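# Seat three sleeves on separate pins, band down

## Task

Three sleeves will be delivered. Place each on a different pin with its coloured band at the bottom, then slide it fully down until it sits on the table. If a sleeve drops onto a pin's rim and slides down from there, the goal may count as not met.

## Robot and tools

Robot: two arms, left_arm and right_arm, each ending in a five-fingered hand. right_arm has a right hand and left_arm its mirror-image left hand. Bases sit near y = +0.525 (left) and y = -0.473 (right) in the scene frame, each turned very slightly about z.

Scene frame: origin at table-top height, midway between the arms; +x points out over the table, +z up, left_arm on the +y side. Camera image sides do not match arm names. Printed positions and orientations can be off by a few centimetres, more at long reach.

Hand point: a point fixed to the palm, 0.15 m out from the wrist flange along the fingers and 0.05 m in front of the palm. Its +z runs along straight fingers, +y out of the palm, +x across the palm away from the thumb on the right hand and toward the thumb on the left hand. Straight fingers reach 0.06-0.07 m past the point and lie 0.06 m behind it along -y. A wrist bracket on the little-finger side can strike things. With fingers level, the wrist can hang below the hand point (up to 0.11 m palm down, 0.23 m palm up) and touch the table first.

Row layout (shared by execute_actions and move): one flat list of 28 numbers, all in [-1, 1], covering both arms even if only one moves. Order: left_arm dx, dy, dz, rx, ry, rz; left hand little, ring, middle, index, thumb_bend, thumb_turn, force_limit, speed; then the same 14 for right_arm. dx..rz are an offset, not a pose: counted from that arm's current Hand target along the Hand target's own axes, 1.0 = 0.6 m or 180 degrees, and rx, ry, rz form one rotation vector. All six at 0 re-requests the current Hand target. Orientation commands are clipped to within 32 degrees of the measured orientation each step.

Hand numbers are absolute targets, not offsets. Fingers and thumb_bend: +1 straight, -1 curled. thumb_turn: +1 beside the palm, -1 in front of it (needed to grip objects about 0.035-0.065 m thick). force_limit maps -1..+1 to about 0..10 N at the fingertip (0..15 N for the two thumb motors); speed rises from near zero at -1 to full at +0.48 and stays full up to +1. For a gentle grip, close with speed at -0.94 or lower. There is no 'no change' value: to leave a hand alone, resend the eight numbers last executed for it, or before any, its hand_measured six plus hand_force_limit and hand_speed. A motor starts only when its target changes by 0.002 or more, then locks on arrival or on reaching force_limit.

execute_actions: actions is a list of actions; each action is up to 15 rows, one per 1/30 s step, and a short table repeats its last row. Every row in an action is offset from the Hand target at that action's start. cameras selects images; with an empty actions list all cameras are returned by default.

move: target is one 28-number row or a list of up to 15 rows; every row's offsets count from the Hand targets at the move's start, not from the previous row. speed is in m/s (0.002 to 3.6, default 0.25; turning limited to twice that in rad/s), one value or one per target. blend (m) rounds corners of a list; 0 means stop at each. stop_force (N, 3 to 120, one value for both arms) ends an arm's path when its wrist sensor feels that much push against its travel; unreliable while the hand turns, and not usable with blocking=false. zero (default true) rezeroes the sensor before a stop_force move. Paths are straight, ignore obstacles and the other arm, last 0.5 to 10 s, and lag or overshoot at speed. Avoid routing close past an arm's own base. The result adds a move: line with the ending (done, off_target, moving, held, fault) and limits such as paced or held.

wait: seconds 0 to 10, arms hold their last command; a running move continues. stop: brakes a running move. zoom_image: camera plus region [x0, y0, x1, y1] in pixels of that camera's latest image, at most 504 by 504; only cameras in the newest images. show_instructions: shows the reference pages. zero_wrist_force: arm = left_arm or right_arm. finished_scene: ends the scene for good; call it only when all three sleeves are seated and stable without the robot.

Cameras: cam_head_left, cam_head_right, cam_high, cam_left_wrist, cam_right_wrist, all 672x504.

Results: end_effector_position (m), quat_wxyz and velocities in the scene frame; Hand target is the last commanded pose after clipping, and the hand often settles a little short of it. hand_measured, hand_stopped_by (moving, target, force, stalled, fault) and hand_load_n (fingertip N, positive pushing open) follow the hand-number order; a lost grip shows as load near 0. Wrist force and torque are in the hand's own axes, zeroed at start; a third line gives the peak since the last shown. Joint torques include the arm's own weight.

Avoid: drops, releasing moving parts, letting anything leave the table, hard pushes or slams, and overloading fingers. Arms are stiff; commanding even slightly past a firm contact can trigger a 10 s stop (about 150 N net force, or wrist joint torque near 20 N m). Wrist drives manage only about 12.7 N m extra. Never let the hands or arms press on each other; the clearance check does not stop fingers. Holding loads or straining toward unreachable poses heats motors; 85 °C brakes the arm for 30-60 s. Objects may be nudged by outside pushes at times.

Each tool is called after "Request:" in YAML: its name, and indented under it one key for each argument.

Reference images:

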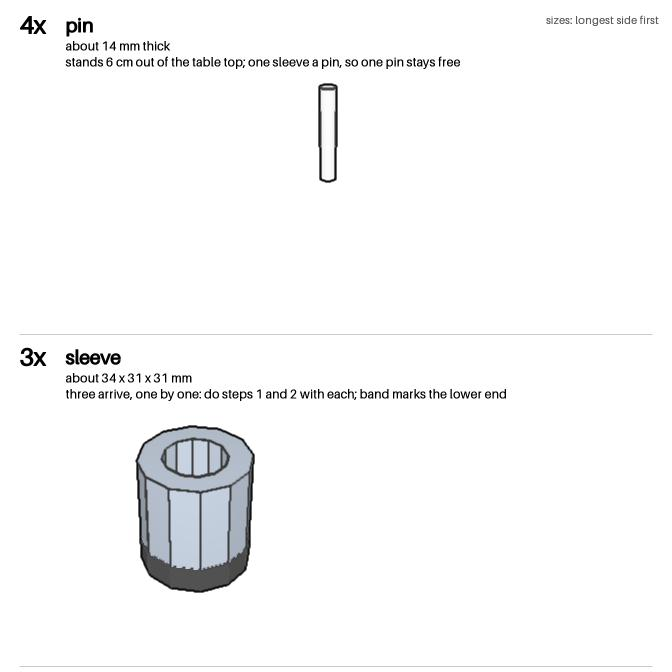

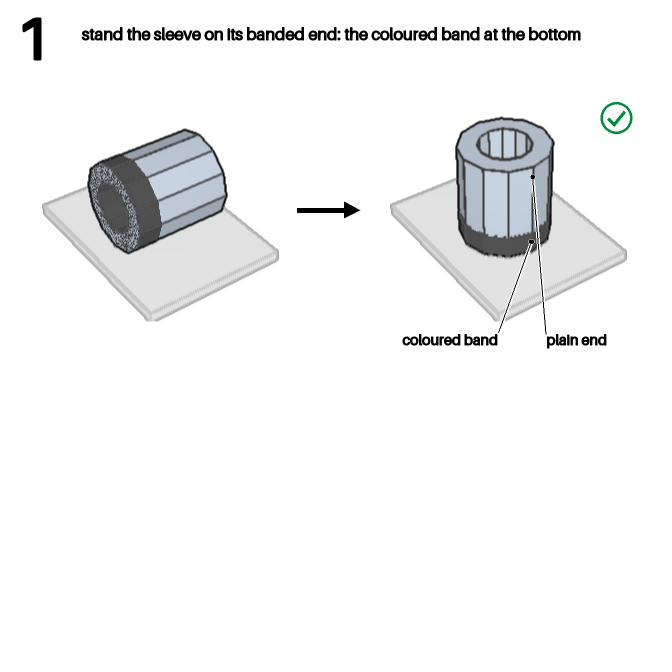

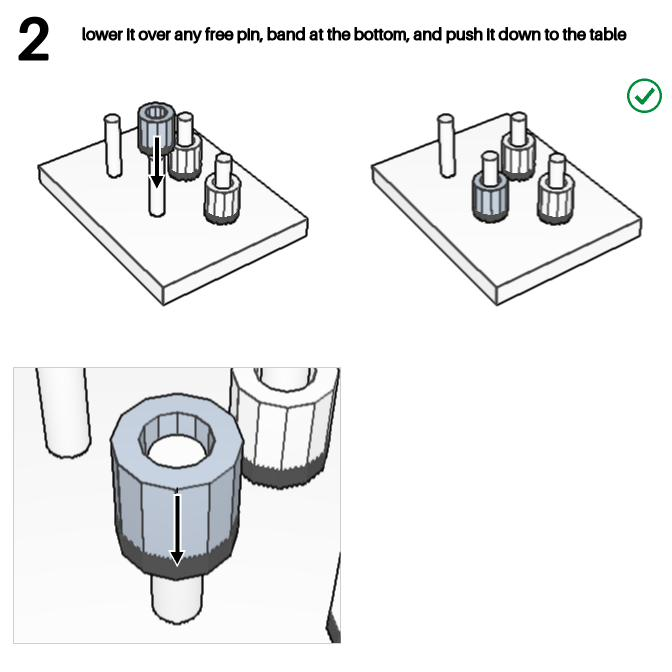

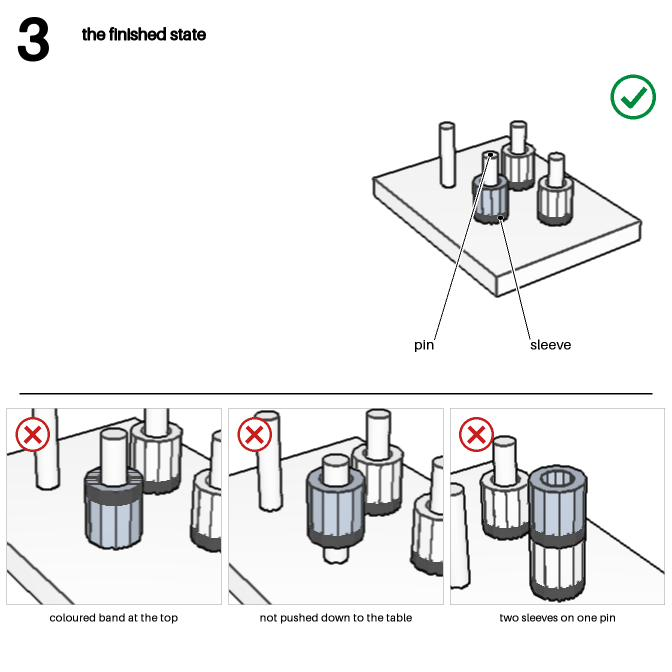

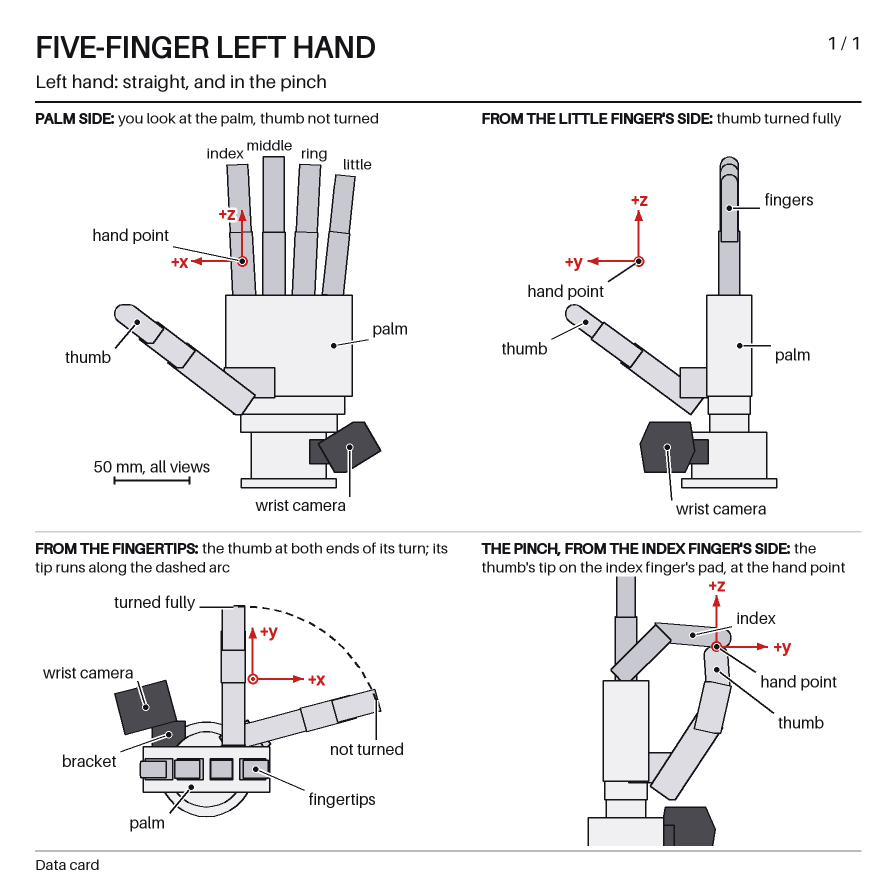

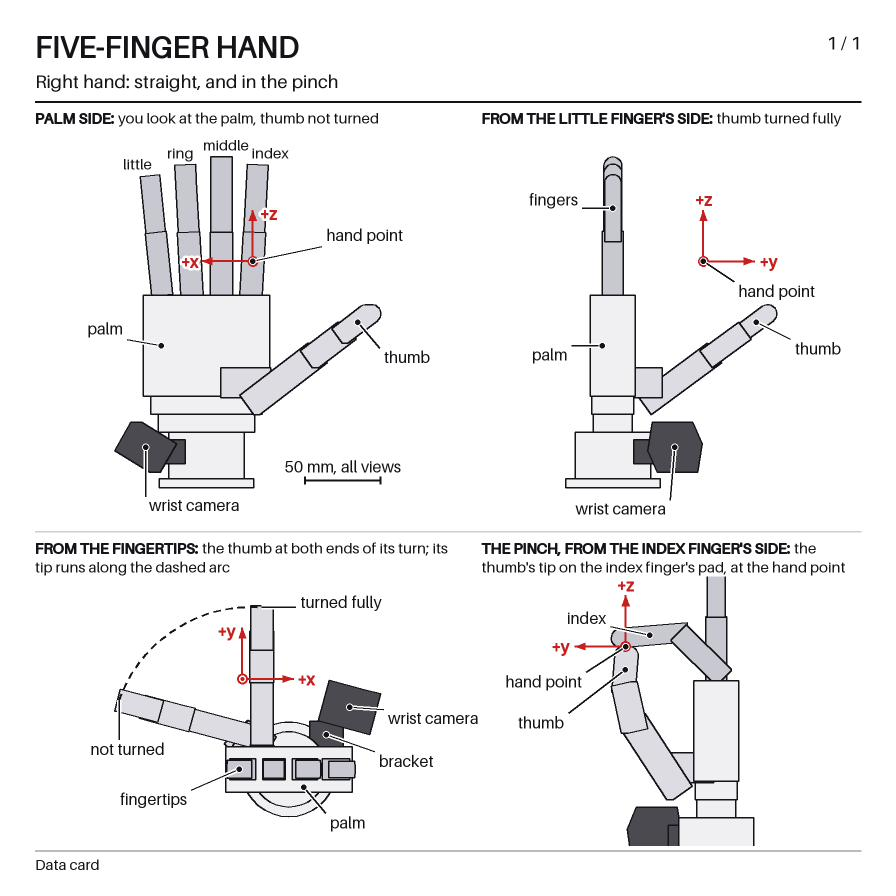

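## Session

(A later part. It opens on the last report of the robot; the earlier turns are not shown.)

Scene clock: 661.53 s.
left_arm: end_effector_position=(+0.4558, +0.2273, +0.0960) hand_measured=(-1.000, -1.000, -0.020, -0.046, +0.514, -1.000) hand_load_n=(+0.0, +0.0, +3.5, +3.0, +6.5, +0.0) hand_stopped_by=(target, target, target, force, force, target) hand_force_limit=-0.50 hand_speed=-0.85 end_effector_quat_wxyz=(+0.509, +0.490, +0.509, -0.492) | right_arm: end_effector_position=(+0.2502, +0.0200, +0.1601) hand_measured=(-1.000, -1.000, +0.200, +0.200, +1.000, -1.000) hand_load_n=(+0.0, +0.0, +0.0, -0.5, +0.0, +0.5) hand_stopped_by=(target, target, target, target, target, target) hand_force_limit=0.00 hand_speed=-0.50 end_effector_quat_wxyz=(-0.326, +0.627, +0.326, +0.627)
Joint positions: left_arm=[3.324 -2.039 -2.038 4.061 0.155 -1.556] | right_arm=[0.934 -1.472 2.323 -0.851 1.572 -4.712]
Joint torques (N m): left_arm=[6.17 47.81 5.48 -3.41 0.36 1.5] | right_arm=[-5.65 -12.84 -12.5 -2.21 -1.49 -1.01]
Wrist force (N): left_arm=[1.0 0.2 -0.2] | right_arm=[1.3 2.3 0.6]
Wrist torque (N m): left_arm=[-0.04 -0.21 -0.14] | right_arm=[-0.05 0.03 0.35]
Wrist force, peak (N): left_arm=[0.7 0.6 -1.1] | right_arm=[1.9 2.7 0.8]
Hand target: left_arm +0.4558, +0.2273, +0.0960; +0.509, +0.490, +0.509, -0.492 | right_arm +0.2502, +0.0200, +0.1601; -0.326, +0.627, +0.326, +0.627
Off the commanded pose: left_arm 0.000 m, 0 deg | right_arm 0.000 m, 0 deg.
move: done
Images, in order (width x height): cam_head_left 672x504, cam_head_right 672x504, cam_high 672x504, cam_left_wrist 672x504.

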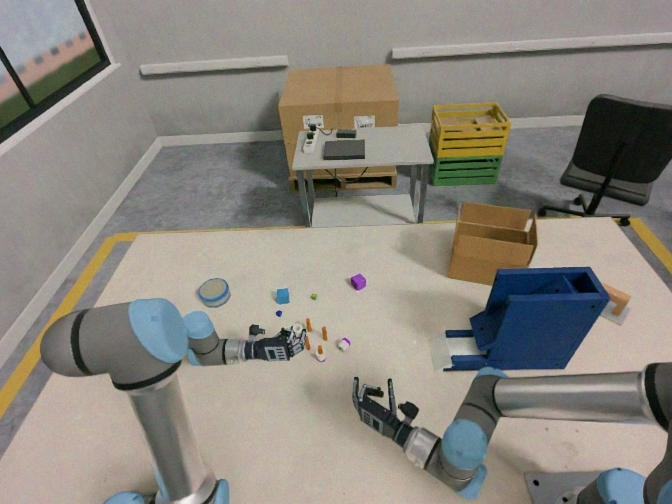

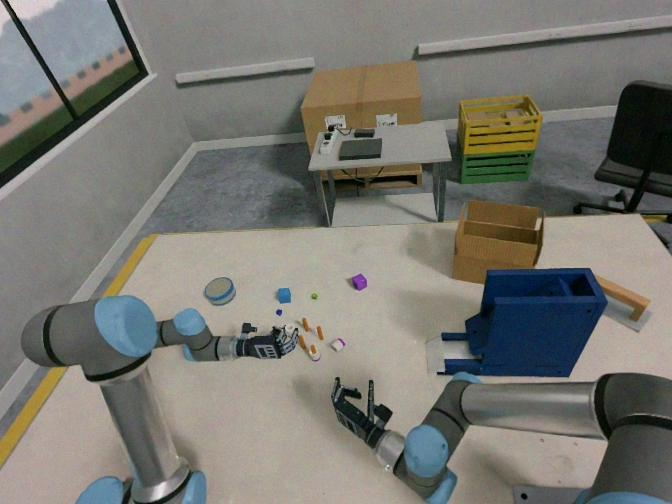

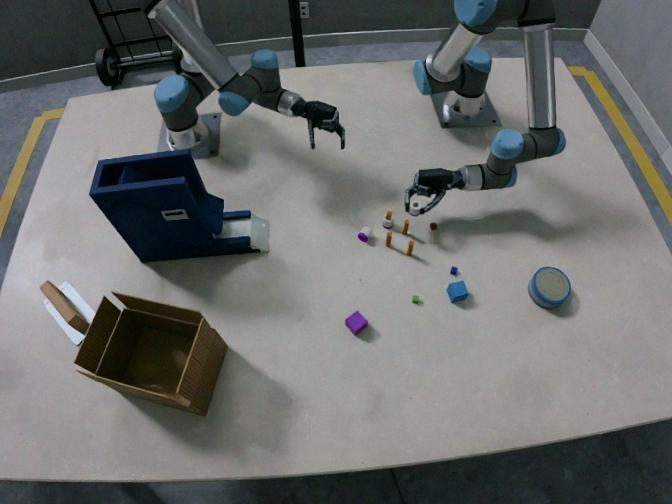

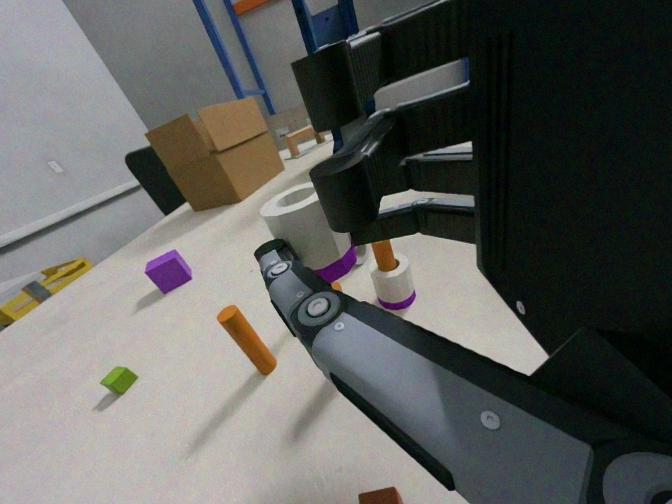

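Request:
move:
  target: [0.012,0.0197,0.0348,0,0,0,-1,-1,-0.02,-0.3,0.1,-1,-0.5,-0.85,0,0,0,0,0,0,-1,-1,0.2,0.2,1,-1,0,-0.5]
  speed: 0.08
  cameras: ["cam_high","cam_left_wrist","cam_head_left","cam_head_right"]

Request:
zoom_image:
  camera: "cam_high"
  region: [385, 185, 425, 240]

Request:
zoom_image:
  camera: "cam_left_wrist"
  region: [252, 180, 392, 300]

Request:
zoom_image:
  camera: "cam_head_left"
  region: [280, 310, 340, 370]

Request:
zoom_image:
  camera: "cam_head_right"
  region: [270, 310, 330, 370]

Scene clock: 667.30 s.
left_arm: end_effector_position=(+0.4683, +0.2068, +0.0888) hand_measured=(-1.000, -1.000, -0.020, -0.046, +0.514, -1.000) hand_load_n=(+0.0, +0.0, +4.0, +3.0, +6.0, +0.5) hand_stopped_by=(target, target, target, force, force, target) hand_force_limit=-0.50 hand_speed=-0.85 end_effector_quat_wxyz=(+0.509, +0.490, +0.509, -0.492) | right_arm: end_effector_position=(+0.2502, +0.0200, +0.1601) hand_measured=(-1.000, -1.000, +0.200, +0.200, +1.000, -1.000) hand_load_n=(+0.0, +0.0, +0.0, +0.0, +0.0, +0.5) hand_stopped_by=(target, target, target, target, target, target) hand_force_limit=0.00 hand_speed=-0.50 end_effector_quat_wxyz=(-0.326, +0.627, +0.326, +0.627)
Joint positions: left_arm=[3.272 -2.08 -1.993 4.049 0.103 -1.548] | right_arm=[0.934 -1.472 2.323 -0.851 1.572 -4.712]
Joint torques (N m): left_arm=[11.73 51.79 5.19 -3.23 1.42 1.51] | right_arm=[-5.7 -13.21 -12.47 -2.09 -1.54 -1.17]
Wrist force (N): left_arm=[0.7 0.4 -0.1] | right_arm=[1.7 2.5 0.7]
Wrist torque (N m): left_arm=[0.03 -0.14 -0.15] | right_arm=[-0.01 -0.03 0.38]
Wrist force, peak (N): left_arm=[0.8 0.2 -0.9] | right_arm=[1.7 2.9 0.8]
Hand target: left_arm +0.4683, +0.2068, +0.0888; +0.509, +0.490, +0.509, -0.492 | right_arm +0.2502, +0.0200, +0.1601; -0.326, +0.627, +0.326, +0.627
Off the commanded pose: left_arm 0.000 m, 0 deg | right_arm 0.000 m, 0 deg.
move: done
Images, in order (width x height): cam_head_left 672x504, cam_head_right 672x504, cam_high 672x504, cam_left_wrist 672x504.

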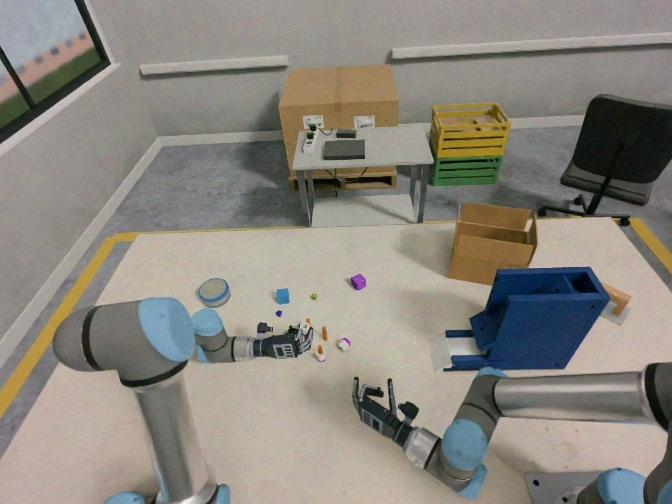

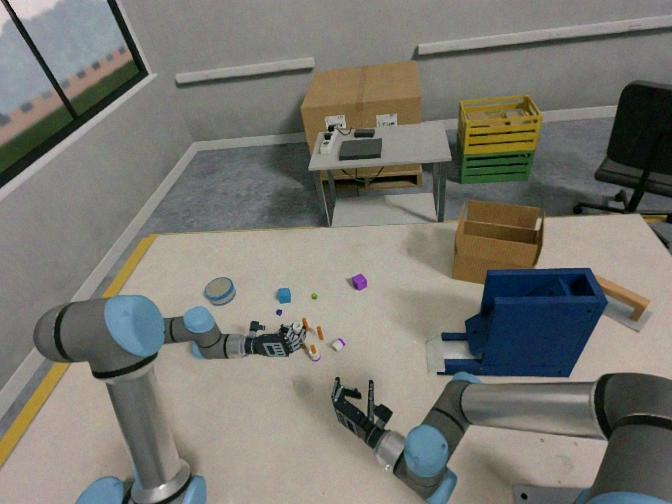

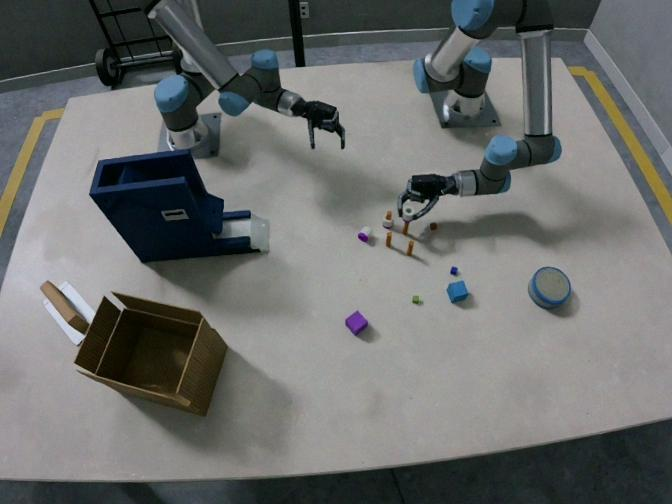

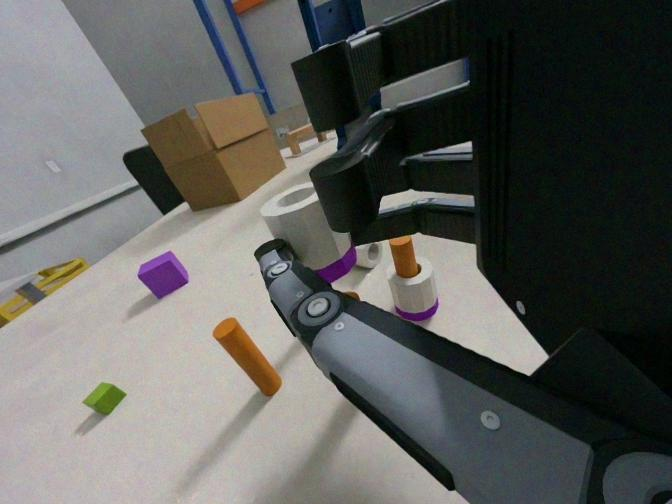

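Scaled by 9.164 from the camera's 672x504 image, which has a finer 960x720 frame.

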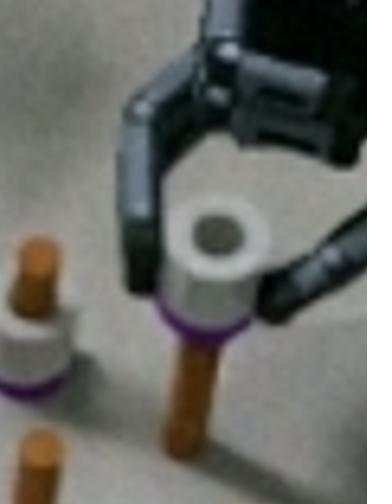

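Scaled by 3.600 from the camera's 672x504 image, which has a finer 960x720 frame.

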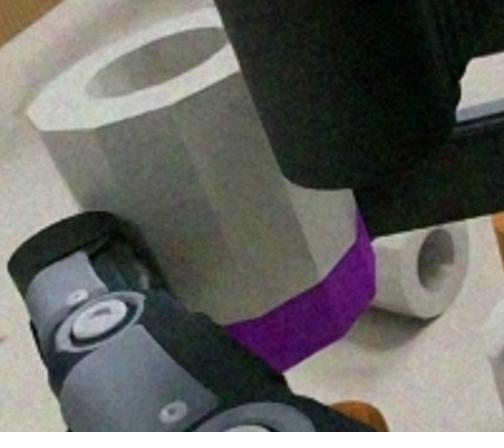

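Scaled by 8.400 from the camera's 672x504 image, which has a finer 960x720 frame.

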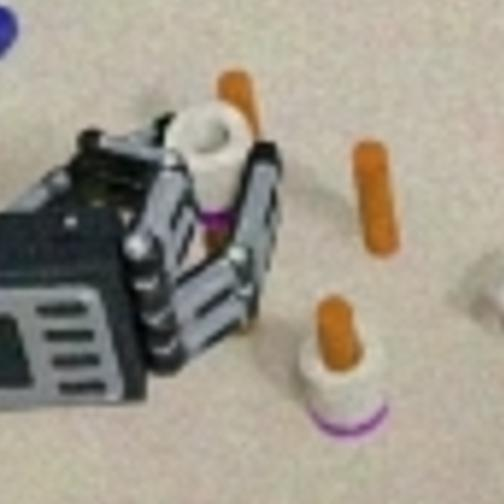

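Scaled by 8.400 from the camera's 672x504 image, which has a finer 960x720 frame.

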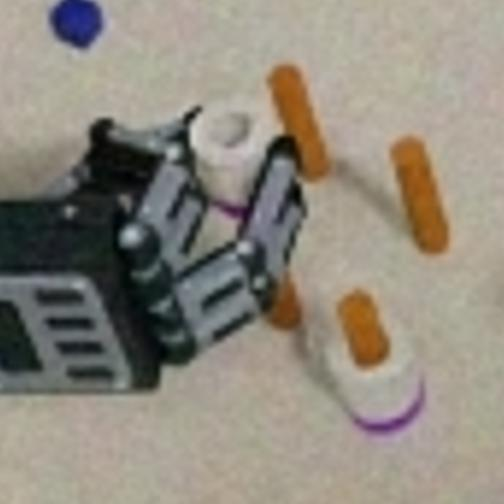

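Request:
zoom_image:
  camera: "cam_left_wrist"
  region: [312, 240, 382, 300]

Scaled by 7.200 from the camera's 672x504 image, which has a finer 960x720 frame.

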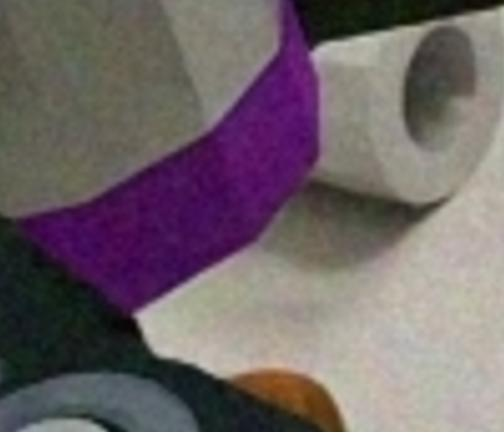

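Request:
move:
  target: [0.0367,-0.0017,0.0008,0,0,0,-1,-1,-0.02,-0.3,0.1,-1,-0.5,-0.85,0,0,0,0,0,0,-1,-1,0.2,0.2,1,-1,0,-0.5]
  speed: 0.02
  stop_force: 4
  cameras: ["cam_high","cam_left_wrist"]

Request:
zoom_image:
  camera: "cam_high"
  region: [385, 185, 425, 240]

Request:
zoom_image:
  camera: "cam_left_wrist"
  region: [252, 180, 392, 300]

Scene clock: 682.43 s.
left_arm: end_effector_position=(+0.4673, +0.2063, +0.0668) hand_measured=(-1.000, -1.000, -0.020, -0.046, +0.514, -1.000) hand_load_n=(+0.0, +0.0, +4.0, +3.0, +6.0, +0.0) hand_stopped_by=(target, target, target, force, force, target) hand_force_limit=-0.50 hand_speed=-0.85 end_effector_quat_wxyz=(+0.509, +0.490, +0.509, -0.492) | right_arm: end_effector_position=(+0.2502, +0.0200, +0.1601) hand_measured=(-1.000, -1.000, +0.200, +0.200, +1.000, -1.000) hand_load_n=(+0.0, +0.5, +0.0, +0.0, +0.0, +0.0) hand_stopped_by=(target, target, target, target, target, target) hand_force_limit=0.00 hand_speed=-0.50 end_effector_quat_wxyz=(-0.326, +0.627, +0.326, +0.627)
Joint positions: left_arm=[3.271 -2.125 -2.002 4.103 0.102 -1.548] | right_arm=[0.934 -1.472 2.323 -0.851 1.572 -4.712]
Joint torques (N m): left_arm=[-11.63 53.16 4.1 2.1 -2.18 -0.94] | right_arm=[-5.71 -13.22 -12.44 -2.04 -1.46 -1.04]
Wrist force (N): left_arm=[0.6 0.5 -0.1] | right_arm=[1.6 2.4 0.9]
Wrist torque (N m): left_arm=[0.04 -0.13 -0.16] | right_arm=[-0.04 -0.02 0.37]
Wrist force, peak (N): left_arm=[1.2 0.3 0.1] | right_arm=[1.7 2.8 0.8]
Hand target: left_arm +0.4673, +0.2063, +0.0668; +0.509, +0.490, +0.509, -0.492 | right_arm +0.2502, +0.0200, +0.1601; -0.326, +0.627, +0.326, +0.627
Off the commanded pose: left_arm 0.000 m, 0 deg | right_arm 0.000 m, 0 deg.
move: done
Images, in order (width x height): cam_high 672x504, cam_left_wrist 672x504.

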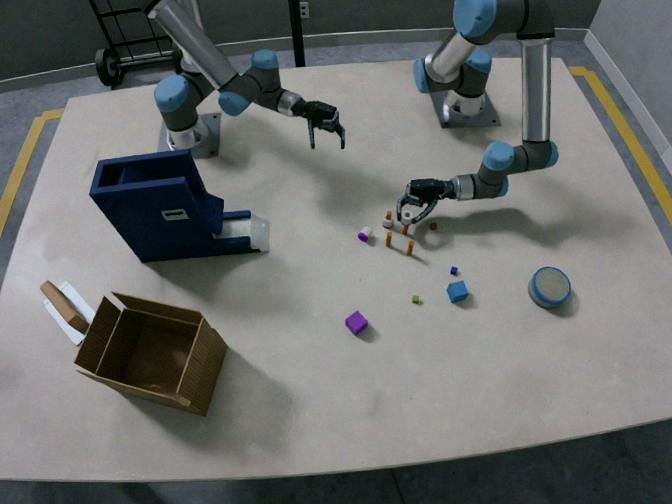

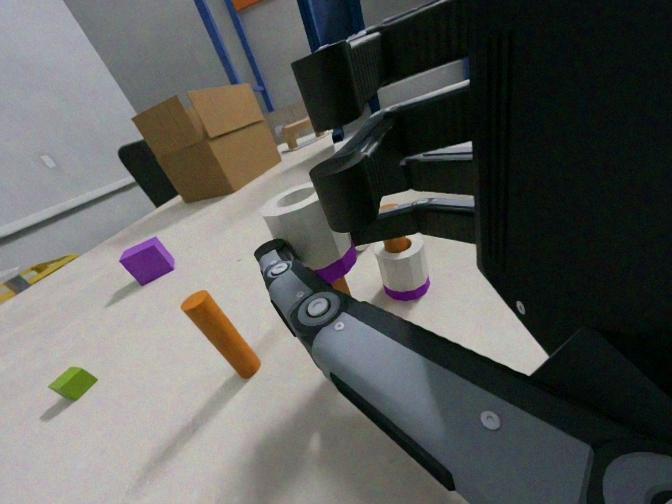

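Scaled by 9.164 from the camera's 672x504 image, which has a finer 960x720 frame.

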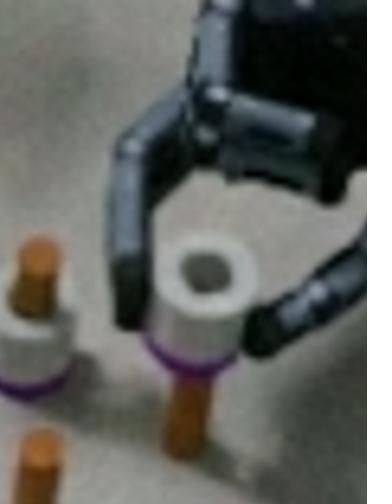

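Scaled by 3.600 from the camera's 672x504 image, which has a finer 960x720 frame.

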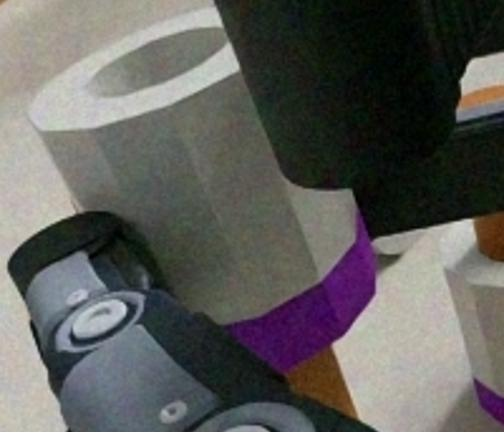

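Request:
move:
  target: [0.0183,0,0,0,0,0,-1,-1,-0.02,-0.3,0.1,-1,-0.5,-0.85,0,0,0,0,0,0,-1,-1,0.2,0.2,1,-1,0,-0.5]
  speed: 0.02
  stop_force: 4
  cameras: ["cam_high","cam_left_wrist"]

Request:
zoom_image:
  camera: "cam_high"
  region: [385, 185, 425, 240]

Request:
zoom_image:
  camera: "cam_left_wrist"
  region: [252, 180, 392, 300]

Scene clock: 685.60 s.
left_arm: end_effector_position=(+0.4673, +0.2063, +0.0659) hand_measured=(-1.000, -1.000, -0.020, -0.046, +0.514, -1.000) hand_load_n=(+0.0, +0.0, +4.0, +3.0, +6.0, +0.0) hand_stopped_by=(target, target, target, force, force, target) hand_force_limit=-0.50 hand_speed=-0.85 end_effector_quat_wxyz=(+0.509, +0.490, +0.509, -0.492) | right_arm: end_effector_position=(+0.2502, +0.0200, +0.1601) hand_measured=(-1.000, -1.000, +0.200, +0.200, +1.000, -1.000) hand_load_n=(+0.0, +0.0, +0.0, +0.0, +0.0, +0.0) hand_stopped_by=(target, target, target, target, target, target) hand_force_limit=0.00 hand_speed=-0.50 end_effector_quat_wxyz=(-0.326, +0.627, +0.326, +0.627)
Joint positions: left_arm=[3.271 -2.127 -2.003 4.105 0.102 -1.548] | right_arm=[0.934 -1.472 2.323 -0.851 1.572 -4.712]
Joint torques (N m): left_arm=[-9.02 38.83 22.92 -2.39 -2.31 0.85] | right_arm=[-5.55 -13.07 -12.19 -1.9 -1.61 -0.89]
Wrist force (N): left_arm=[0.6 0.4 -0.1] | right_arm=[1.8 2.6 0.7]
Wrist torque (N m): left_arm=[0.02 -0.13 -0.15] | right_arm=[-0.01 -0.05 0.39]
Wrist force, peak (N): left_arm=[-3.8 -1.1 1.8] | right_arm=[1.8 2.6 1.0]
Hand target: left_arm +0.4673, +0.2063, +0.0659; +0.509, +0.490, +0.509, -0.492 (not the last commanded pose) | right_arm +0.2502, +0.0200, +0.1601; -0.326, +0.627, +0.326, +0.627
Off the commanded pose: left_arm 0.010 m, 0 deg | right_arm 0.000 m, 0 deg.
move: contact (left_arm)
Images, in order (width x height): cam_high 672x504, cam_left_wrist 672x504.

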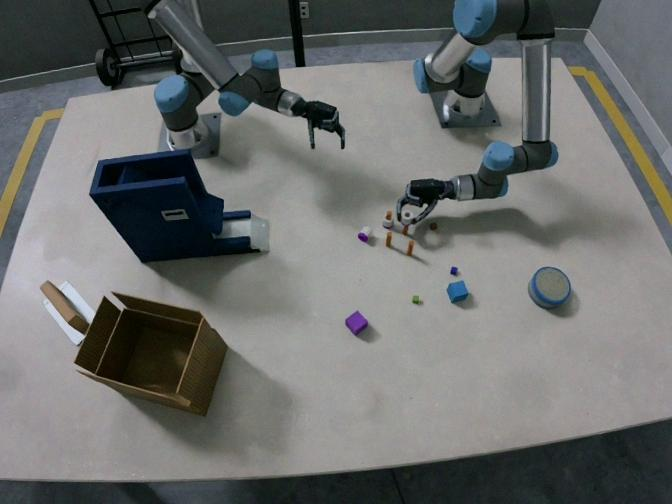

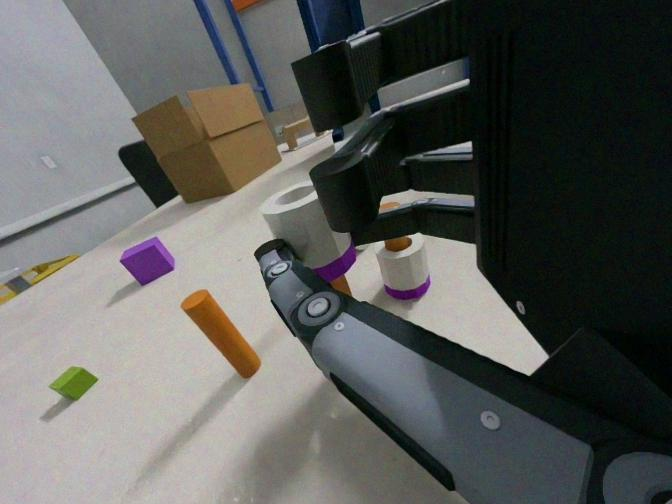

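Scaled by 9.164 from the camera's 672x504 image, which has a finer 960x720 frame.

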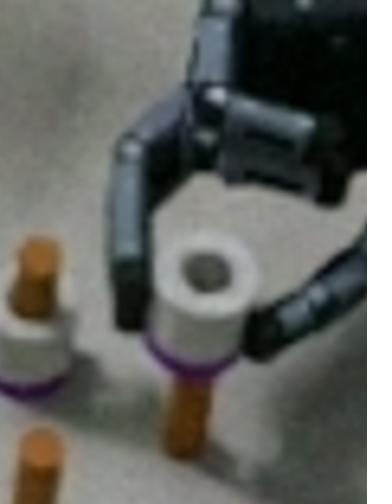

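Scaled by 3.600 from the camera's 672x504 image, which has a finer 960x720 frame.

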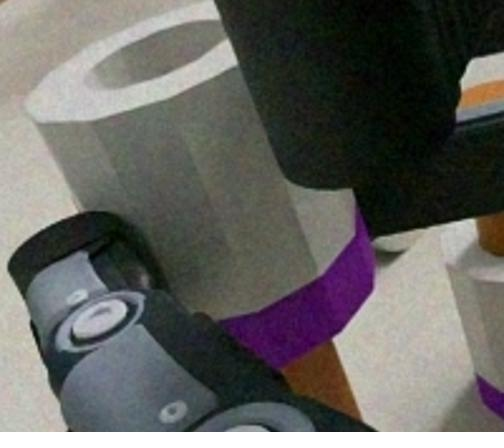

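Request:
move:
  target:
    - [-0.005,-0.0035,0,0,0,0,-1,-1,-0.02,-0.3,0.1,-1,-0.5,-0.85,0,0,0,0,0,0,-1,-1,0.2,0.2,1,-1,0,-0.5]
    - [0.02,-0.0035,0,0,0,0,-1,-1,-0.02,-0.3,0.1,-1,-0.5,-0.85,0,0,0,0,0,0,-1,-1,0.2,0.2,1,-1,0,-0.5]
  speed: [0.03,0.015]
  stop_force: 4
  cameras: ["cam_high","cam_left_wrist"]

Request:
zoom_image:
  camera: "cam_high"
  region: [385, 185, 425, 240]

Request:
zoom_image:
  camera: "cam_left_wrist"
  region: [252, 180, 392, 300]

Scene clock: 695.23 s.
left_arm: end_effector_position=(+0.4652, +0.2062, +0.0651) hand_measured=(-1.000, -1.000, -0.020, -0.046, +0.514, -1.000) hand_load_n=(+0.0, +0.0, +4.0, +2.5, +5.5, +0.0) hand_stopped_by=(target, target, target, force, force, target) hand_force_limit=-0.50 hand_speed=-0.85 end_effector_quat_wxyz=(+0.510, +0.490, +0.509, -0.492) | right_arm: end_effector_position=(+0.2502, +0.0200, +0.1601) hand_measured=(-1.000, -1.000, +0.200, +0.200, +1.000, -1.000) hand_load_n=(+0.0, +0.0, +0.0, +0.0, +0.5, +0.0) hand_stopped_by=(target, target, target, target, target, target) hand_force_limit=0.00 hand_speed=-0.50 end_effector_quat_wxyz=(-0.326, +0.627, +0.326, +0.627)
Joint positions: left_arm=[3.272 -2.126 -2.009 4.11 0.103 -1.547] | right_arm=[0.934 -1.472 2.323 -0.851 1.572 -4.712]
Joint torques (N m): left_arm=[7.85 44.45 22.56 -2.51 1.24 0.85] | right_arm=[-5.88 -12.66 -13.19 -1.88 -1.58 -1.03]
Wrist force (N): left_arm=[0.8 0.4 -0.1] | right_arm=[1.4 2.5 0.8]
Wrist torque (N m): left_arm=[0.03 -0.16 -0.14] | right_arm=[-0.03 0.01 0.36]
Wrist force, peak (N): left_arm=[-3.9 -1.0 1.8] | right_arm=[1.8 2.8 0.9]
Hand target: left_arm +0.4652, +0.2062, +0.0651; +0.510, +0.490, +0.509, -0.492 (not the last commanded pose) | right_arm +0.2502, +0.0200, +0.1601; -0.326, +0.627, +0.326, +0.627
Off the commanded pose: left_arm 0.011 m, 0 deg | right_arm 0.000 m, 0 deg.
move: contact (left_arm); path passed 1 of 2 targets
Images, in order (width x height): cam_high 672x504, cam_left_wrist 672x504.

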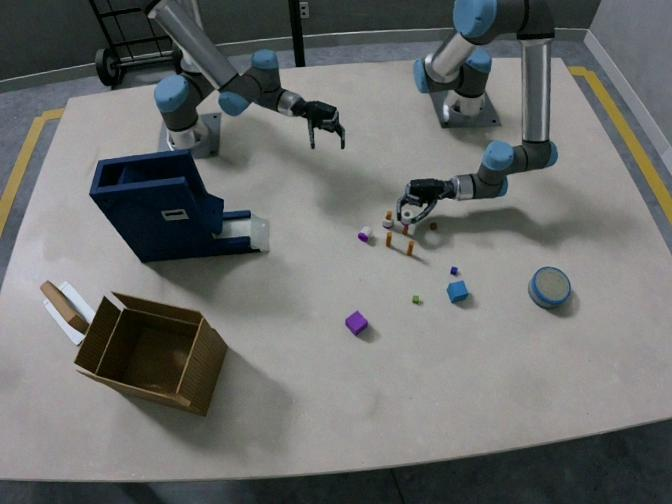

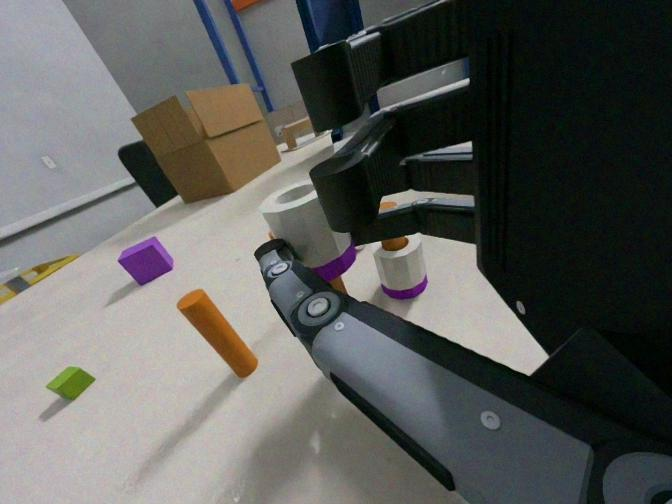

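Scaled by 9.164 from the camera's 672x504 image, which has a finer 960x720 frame.

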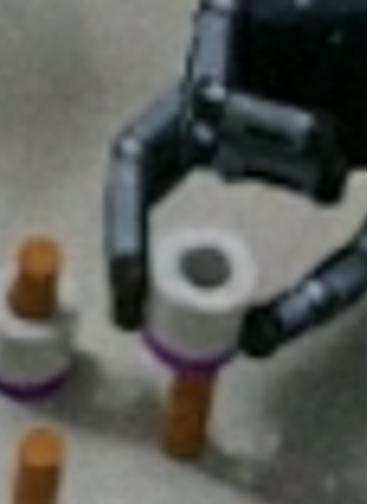

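Scaled by 3.600 from the camera's 672x504 image, which has a finer 960x720 frame.

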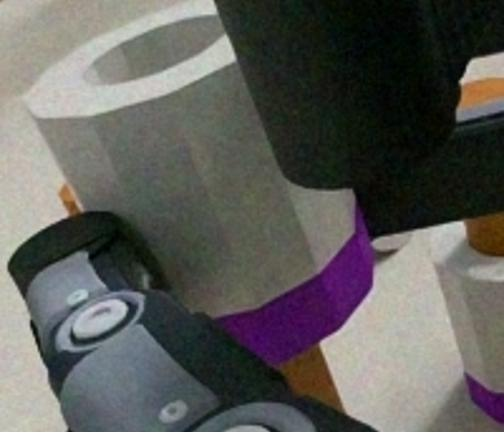

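Request:
move:
  target:
    - [-0.004,0.0007,-0.0018,0,0,0,-1,-1,-0.02,-0.3,0.1,-1,-0.5,-0.85,0,0,0,0,0,0,-1,-1,0.2,0.2,1,-1,0,-0.5]
    - [0.018,0.0007,-0.0018,0,0,0,-1,-1,-0.02,-0.3,0.1,-1,-0.5,-0.85,0,0,0,0,0,0,-1,-1,0.2,0.2,1,-1,0,-0.5]
  speed: [0.03,0.015]
  stop_force: 4
  cameras: ["cam_high","cam_left_wrist"]

Request:
zoom_image:
  camera: "cam_high"
  region: [385, 185, 425, 240]

Scene clock: 708.63 s.
left_arm: end_effector_position=(+0.4657, +0.2073, +0.0645) hand_measured=(-1.000, -1.000, -0.020, -0.046, +0.514, -1.000) hand_load_n=(+0.5, +0.0, +3.5, +2.5, +6.0, +0.0) hand_stopped_by=(target, target, target, force, force, target) hand_force_limit=-0.50 hand_speed=-0.85 end_effector_quat_wxyz=(+0.510, +0.490, +0.509, -0.492) | right_arm: end_effector_position=(+0.2502, +0.0200, +0.1601) hand_measured=(-1.000, -1.000, +0.200, +0.200, +1.000, -1.000) hand_load_n=(+0.0, +0.0, +0.0, +0.0, +0.0, +0.0) hand_stopped_by=(target, target, target, target, target, target) hand_force_limit=0.00 hand_speed=-0.50 end_effector_quat_wxyz=(-0.326, +0.627, +0.326, +0.627)
Joint positions: left_arm=[3.274 -2.128 -2.008 4.111 0.105 -1.547] | right_arm=[0.934 -1.472 2.323 -0.851 1.572 -4.712]
Joint torques (N m): left_arm=[3.33 39.77 23.18 -2.66 -1.23 0.85] | right_arm=[-5.89 -13.23 -13.6 -1.45 -1.44 -1.02]
Wrist force (N): left_arm=[0.7 0.3 -0.1] | right_arm=[1.6 2.4 0.6]
Wrist torque (N m): left_arm=[0.00 -0.15 -0.14] | right_arm=[-0.02 -0.01 0.37]
Wrist force, peak (N): left_arm=[-4.4 -0.4 2.5] | right_arm=[1.8 2.7 0.9]
Hand target: left_arm +0.4657, +0.2073, +0.0645; +0.510, +0.490, +0.509, -0.492 (not the last commanded pose) | right_arm +0.2502, +0.0200, +0.1601; -0.326, +0.627, +0.326, +0.627
Off the commanded pose: left_arm 0.010 m, 0 deg | right_arm 0.000 m, 0 deg.
move: contact (left_arm); path passed 1 of 2 targets
Images, in order (width x height): cam_high 672x504, cam_left_wrist 672x504.

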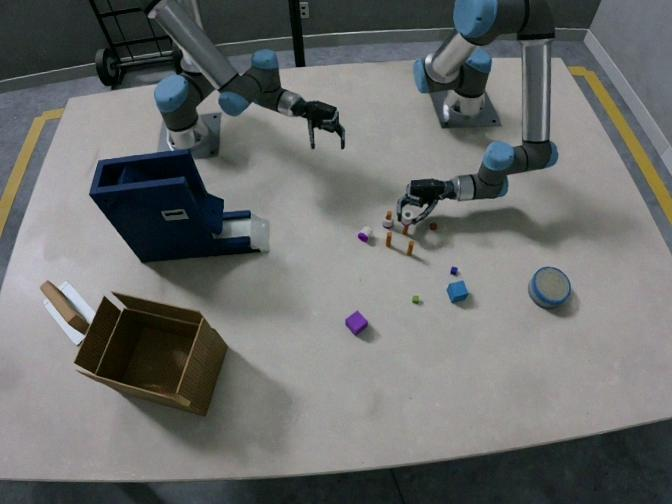

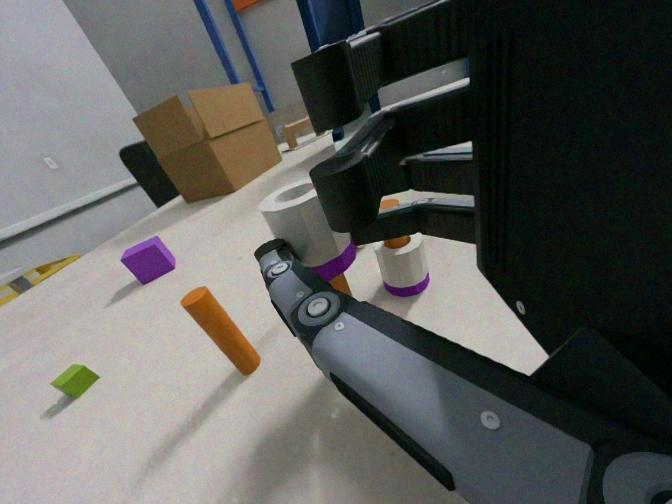

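Scaled by 9.164 from the camera's 672x504 image, which has a finer 960x720 frame.

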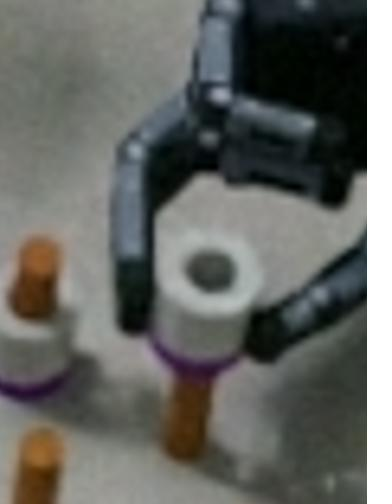

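Request:
move:
  target: [0.0167,0,0,0,0,0,-1,-1,-0.02,-0.3,0.1,-1,-0.5,-0.85,0,0,0,0,0,0,-1,-1,0.2,0.2,1,-1,0,-0.5]
  speed: 0.01
  stop_force: 9
  cameras: ["cam_high","cam_left_wrist"]

Request:
zoom_image:
  camera: "cam_high"
  region: [385, 185, 425, 240]

Request:
zoom_image:
  camera: "cam_left_wrist"
  region: [252, 180, 392, 300]

Scene clock: 714.30 s.
left_arm: end_effector_position=(+0.4657, +0.2073, +0.0544) hand_measured=(-1.000, -1.000, -0.020, -0.046, +0.514, -1.000) hand_load_n=(+0.0, +0.0, +3.5, +1.5, +6.0, +0.0) hand_stopped_by=(target, target, target, force, force, target) hand_force_limit=-0.50 hand_speed=-0.85 end_effector_quat_wxyz=(+0.510, +0.490, +0.509, -0.492) | right_arm: end_effector_position=(+0.2502, +0.0200, +0.1601) hand_measured=(-1.000, -1.000, +0.200, +0.200, +1.000, -1.000) hand_load_n=(+0.0, +0.0, +0.0, +0.0, -0.5, +0.5) hand_stopped_by=(target, target, target, target, target, target) hand_force_limit=0.00 hand_speed=-0.50 end_effector_quat_wxyz=(-0.326, +0.627, +0.326, +0.627)
Joint positions: left_arm=[3.274 -2.15 -2.01 4.134 0.105 -1.547] | right_arm=[0.934 -1.472 2.323 -0.851 1.572 -4.712]
Joint torques (N m): left_arm=[-10.67 53.69 4.02 2.08 -2.25 -0.93] | right_arm=[-5.65 -12.88 -13.38 -1.39 -1.64 -0.91]
Wrist force (N): left_arm=[1.1 -0.2 -2.4] | right_arm=[1.3 2.6 0.8]
Wrist torque (N m): left_arm=[-0.03 -0.18 -0.13] | right_arm=[-0.01 0.02 0.36]
Wrist force, peak (N): left_arm=[-4.1 -0.7 3.3] | right_arm=[1.7 2.9 0.8]
Hand target: left_arm +0.4657, +0.2073, +0.0544; +0.510, +0.490, +0.509, -0.492 | right_arm +0.2502, +0.0200, +0.1601; -0.326, +0.627, +0.326, +0.627
Off the commanded pose: left_arm 0.000 m, 0 deg | right_arm 0.000 m, 0 deg.
move: done
Images, in order (width x height): cam_high 672x504, cam_left_wrist 672x504.

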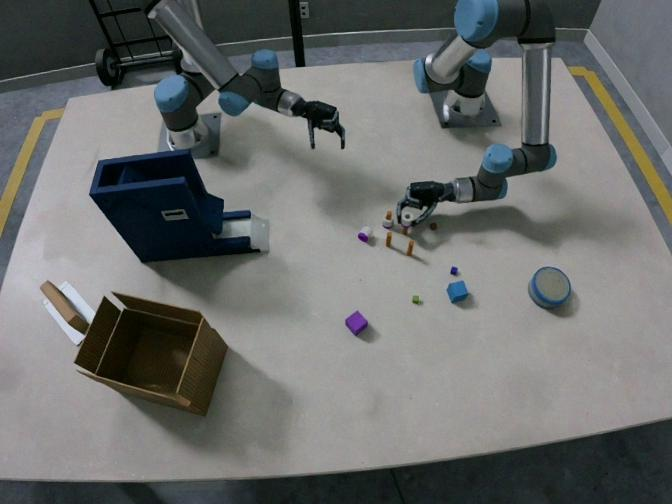

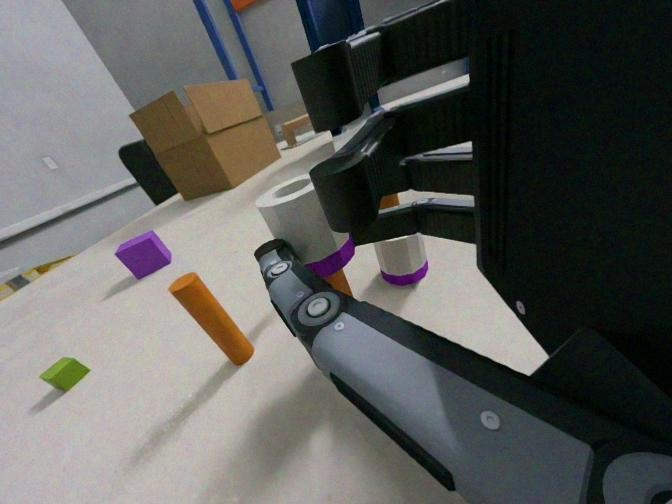

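Scaled by 9.164 from the camera's 672x504 image, which has a finer 960x720 frame.

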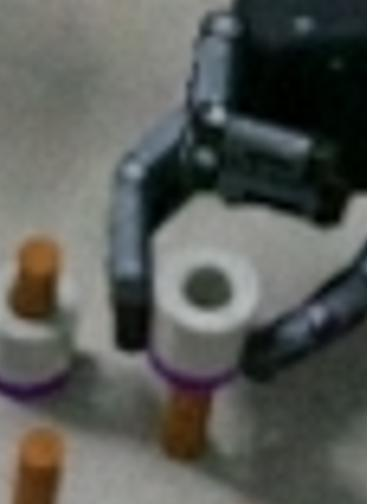

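Scaled by 3.600 from the camera's 672x504 image, which has a finer 960x720 frame.

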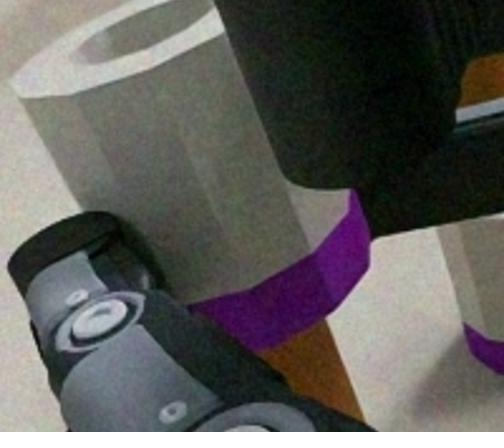

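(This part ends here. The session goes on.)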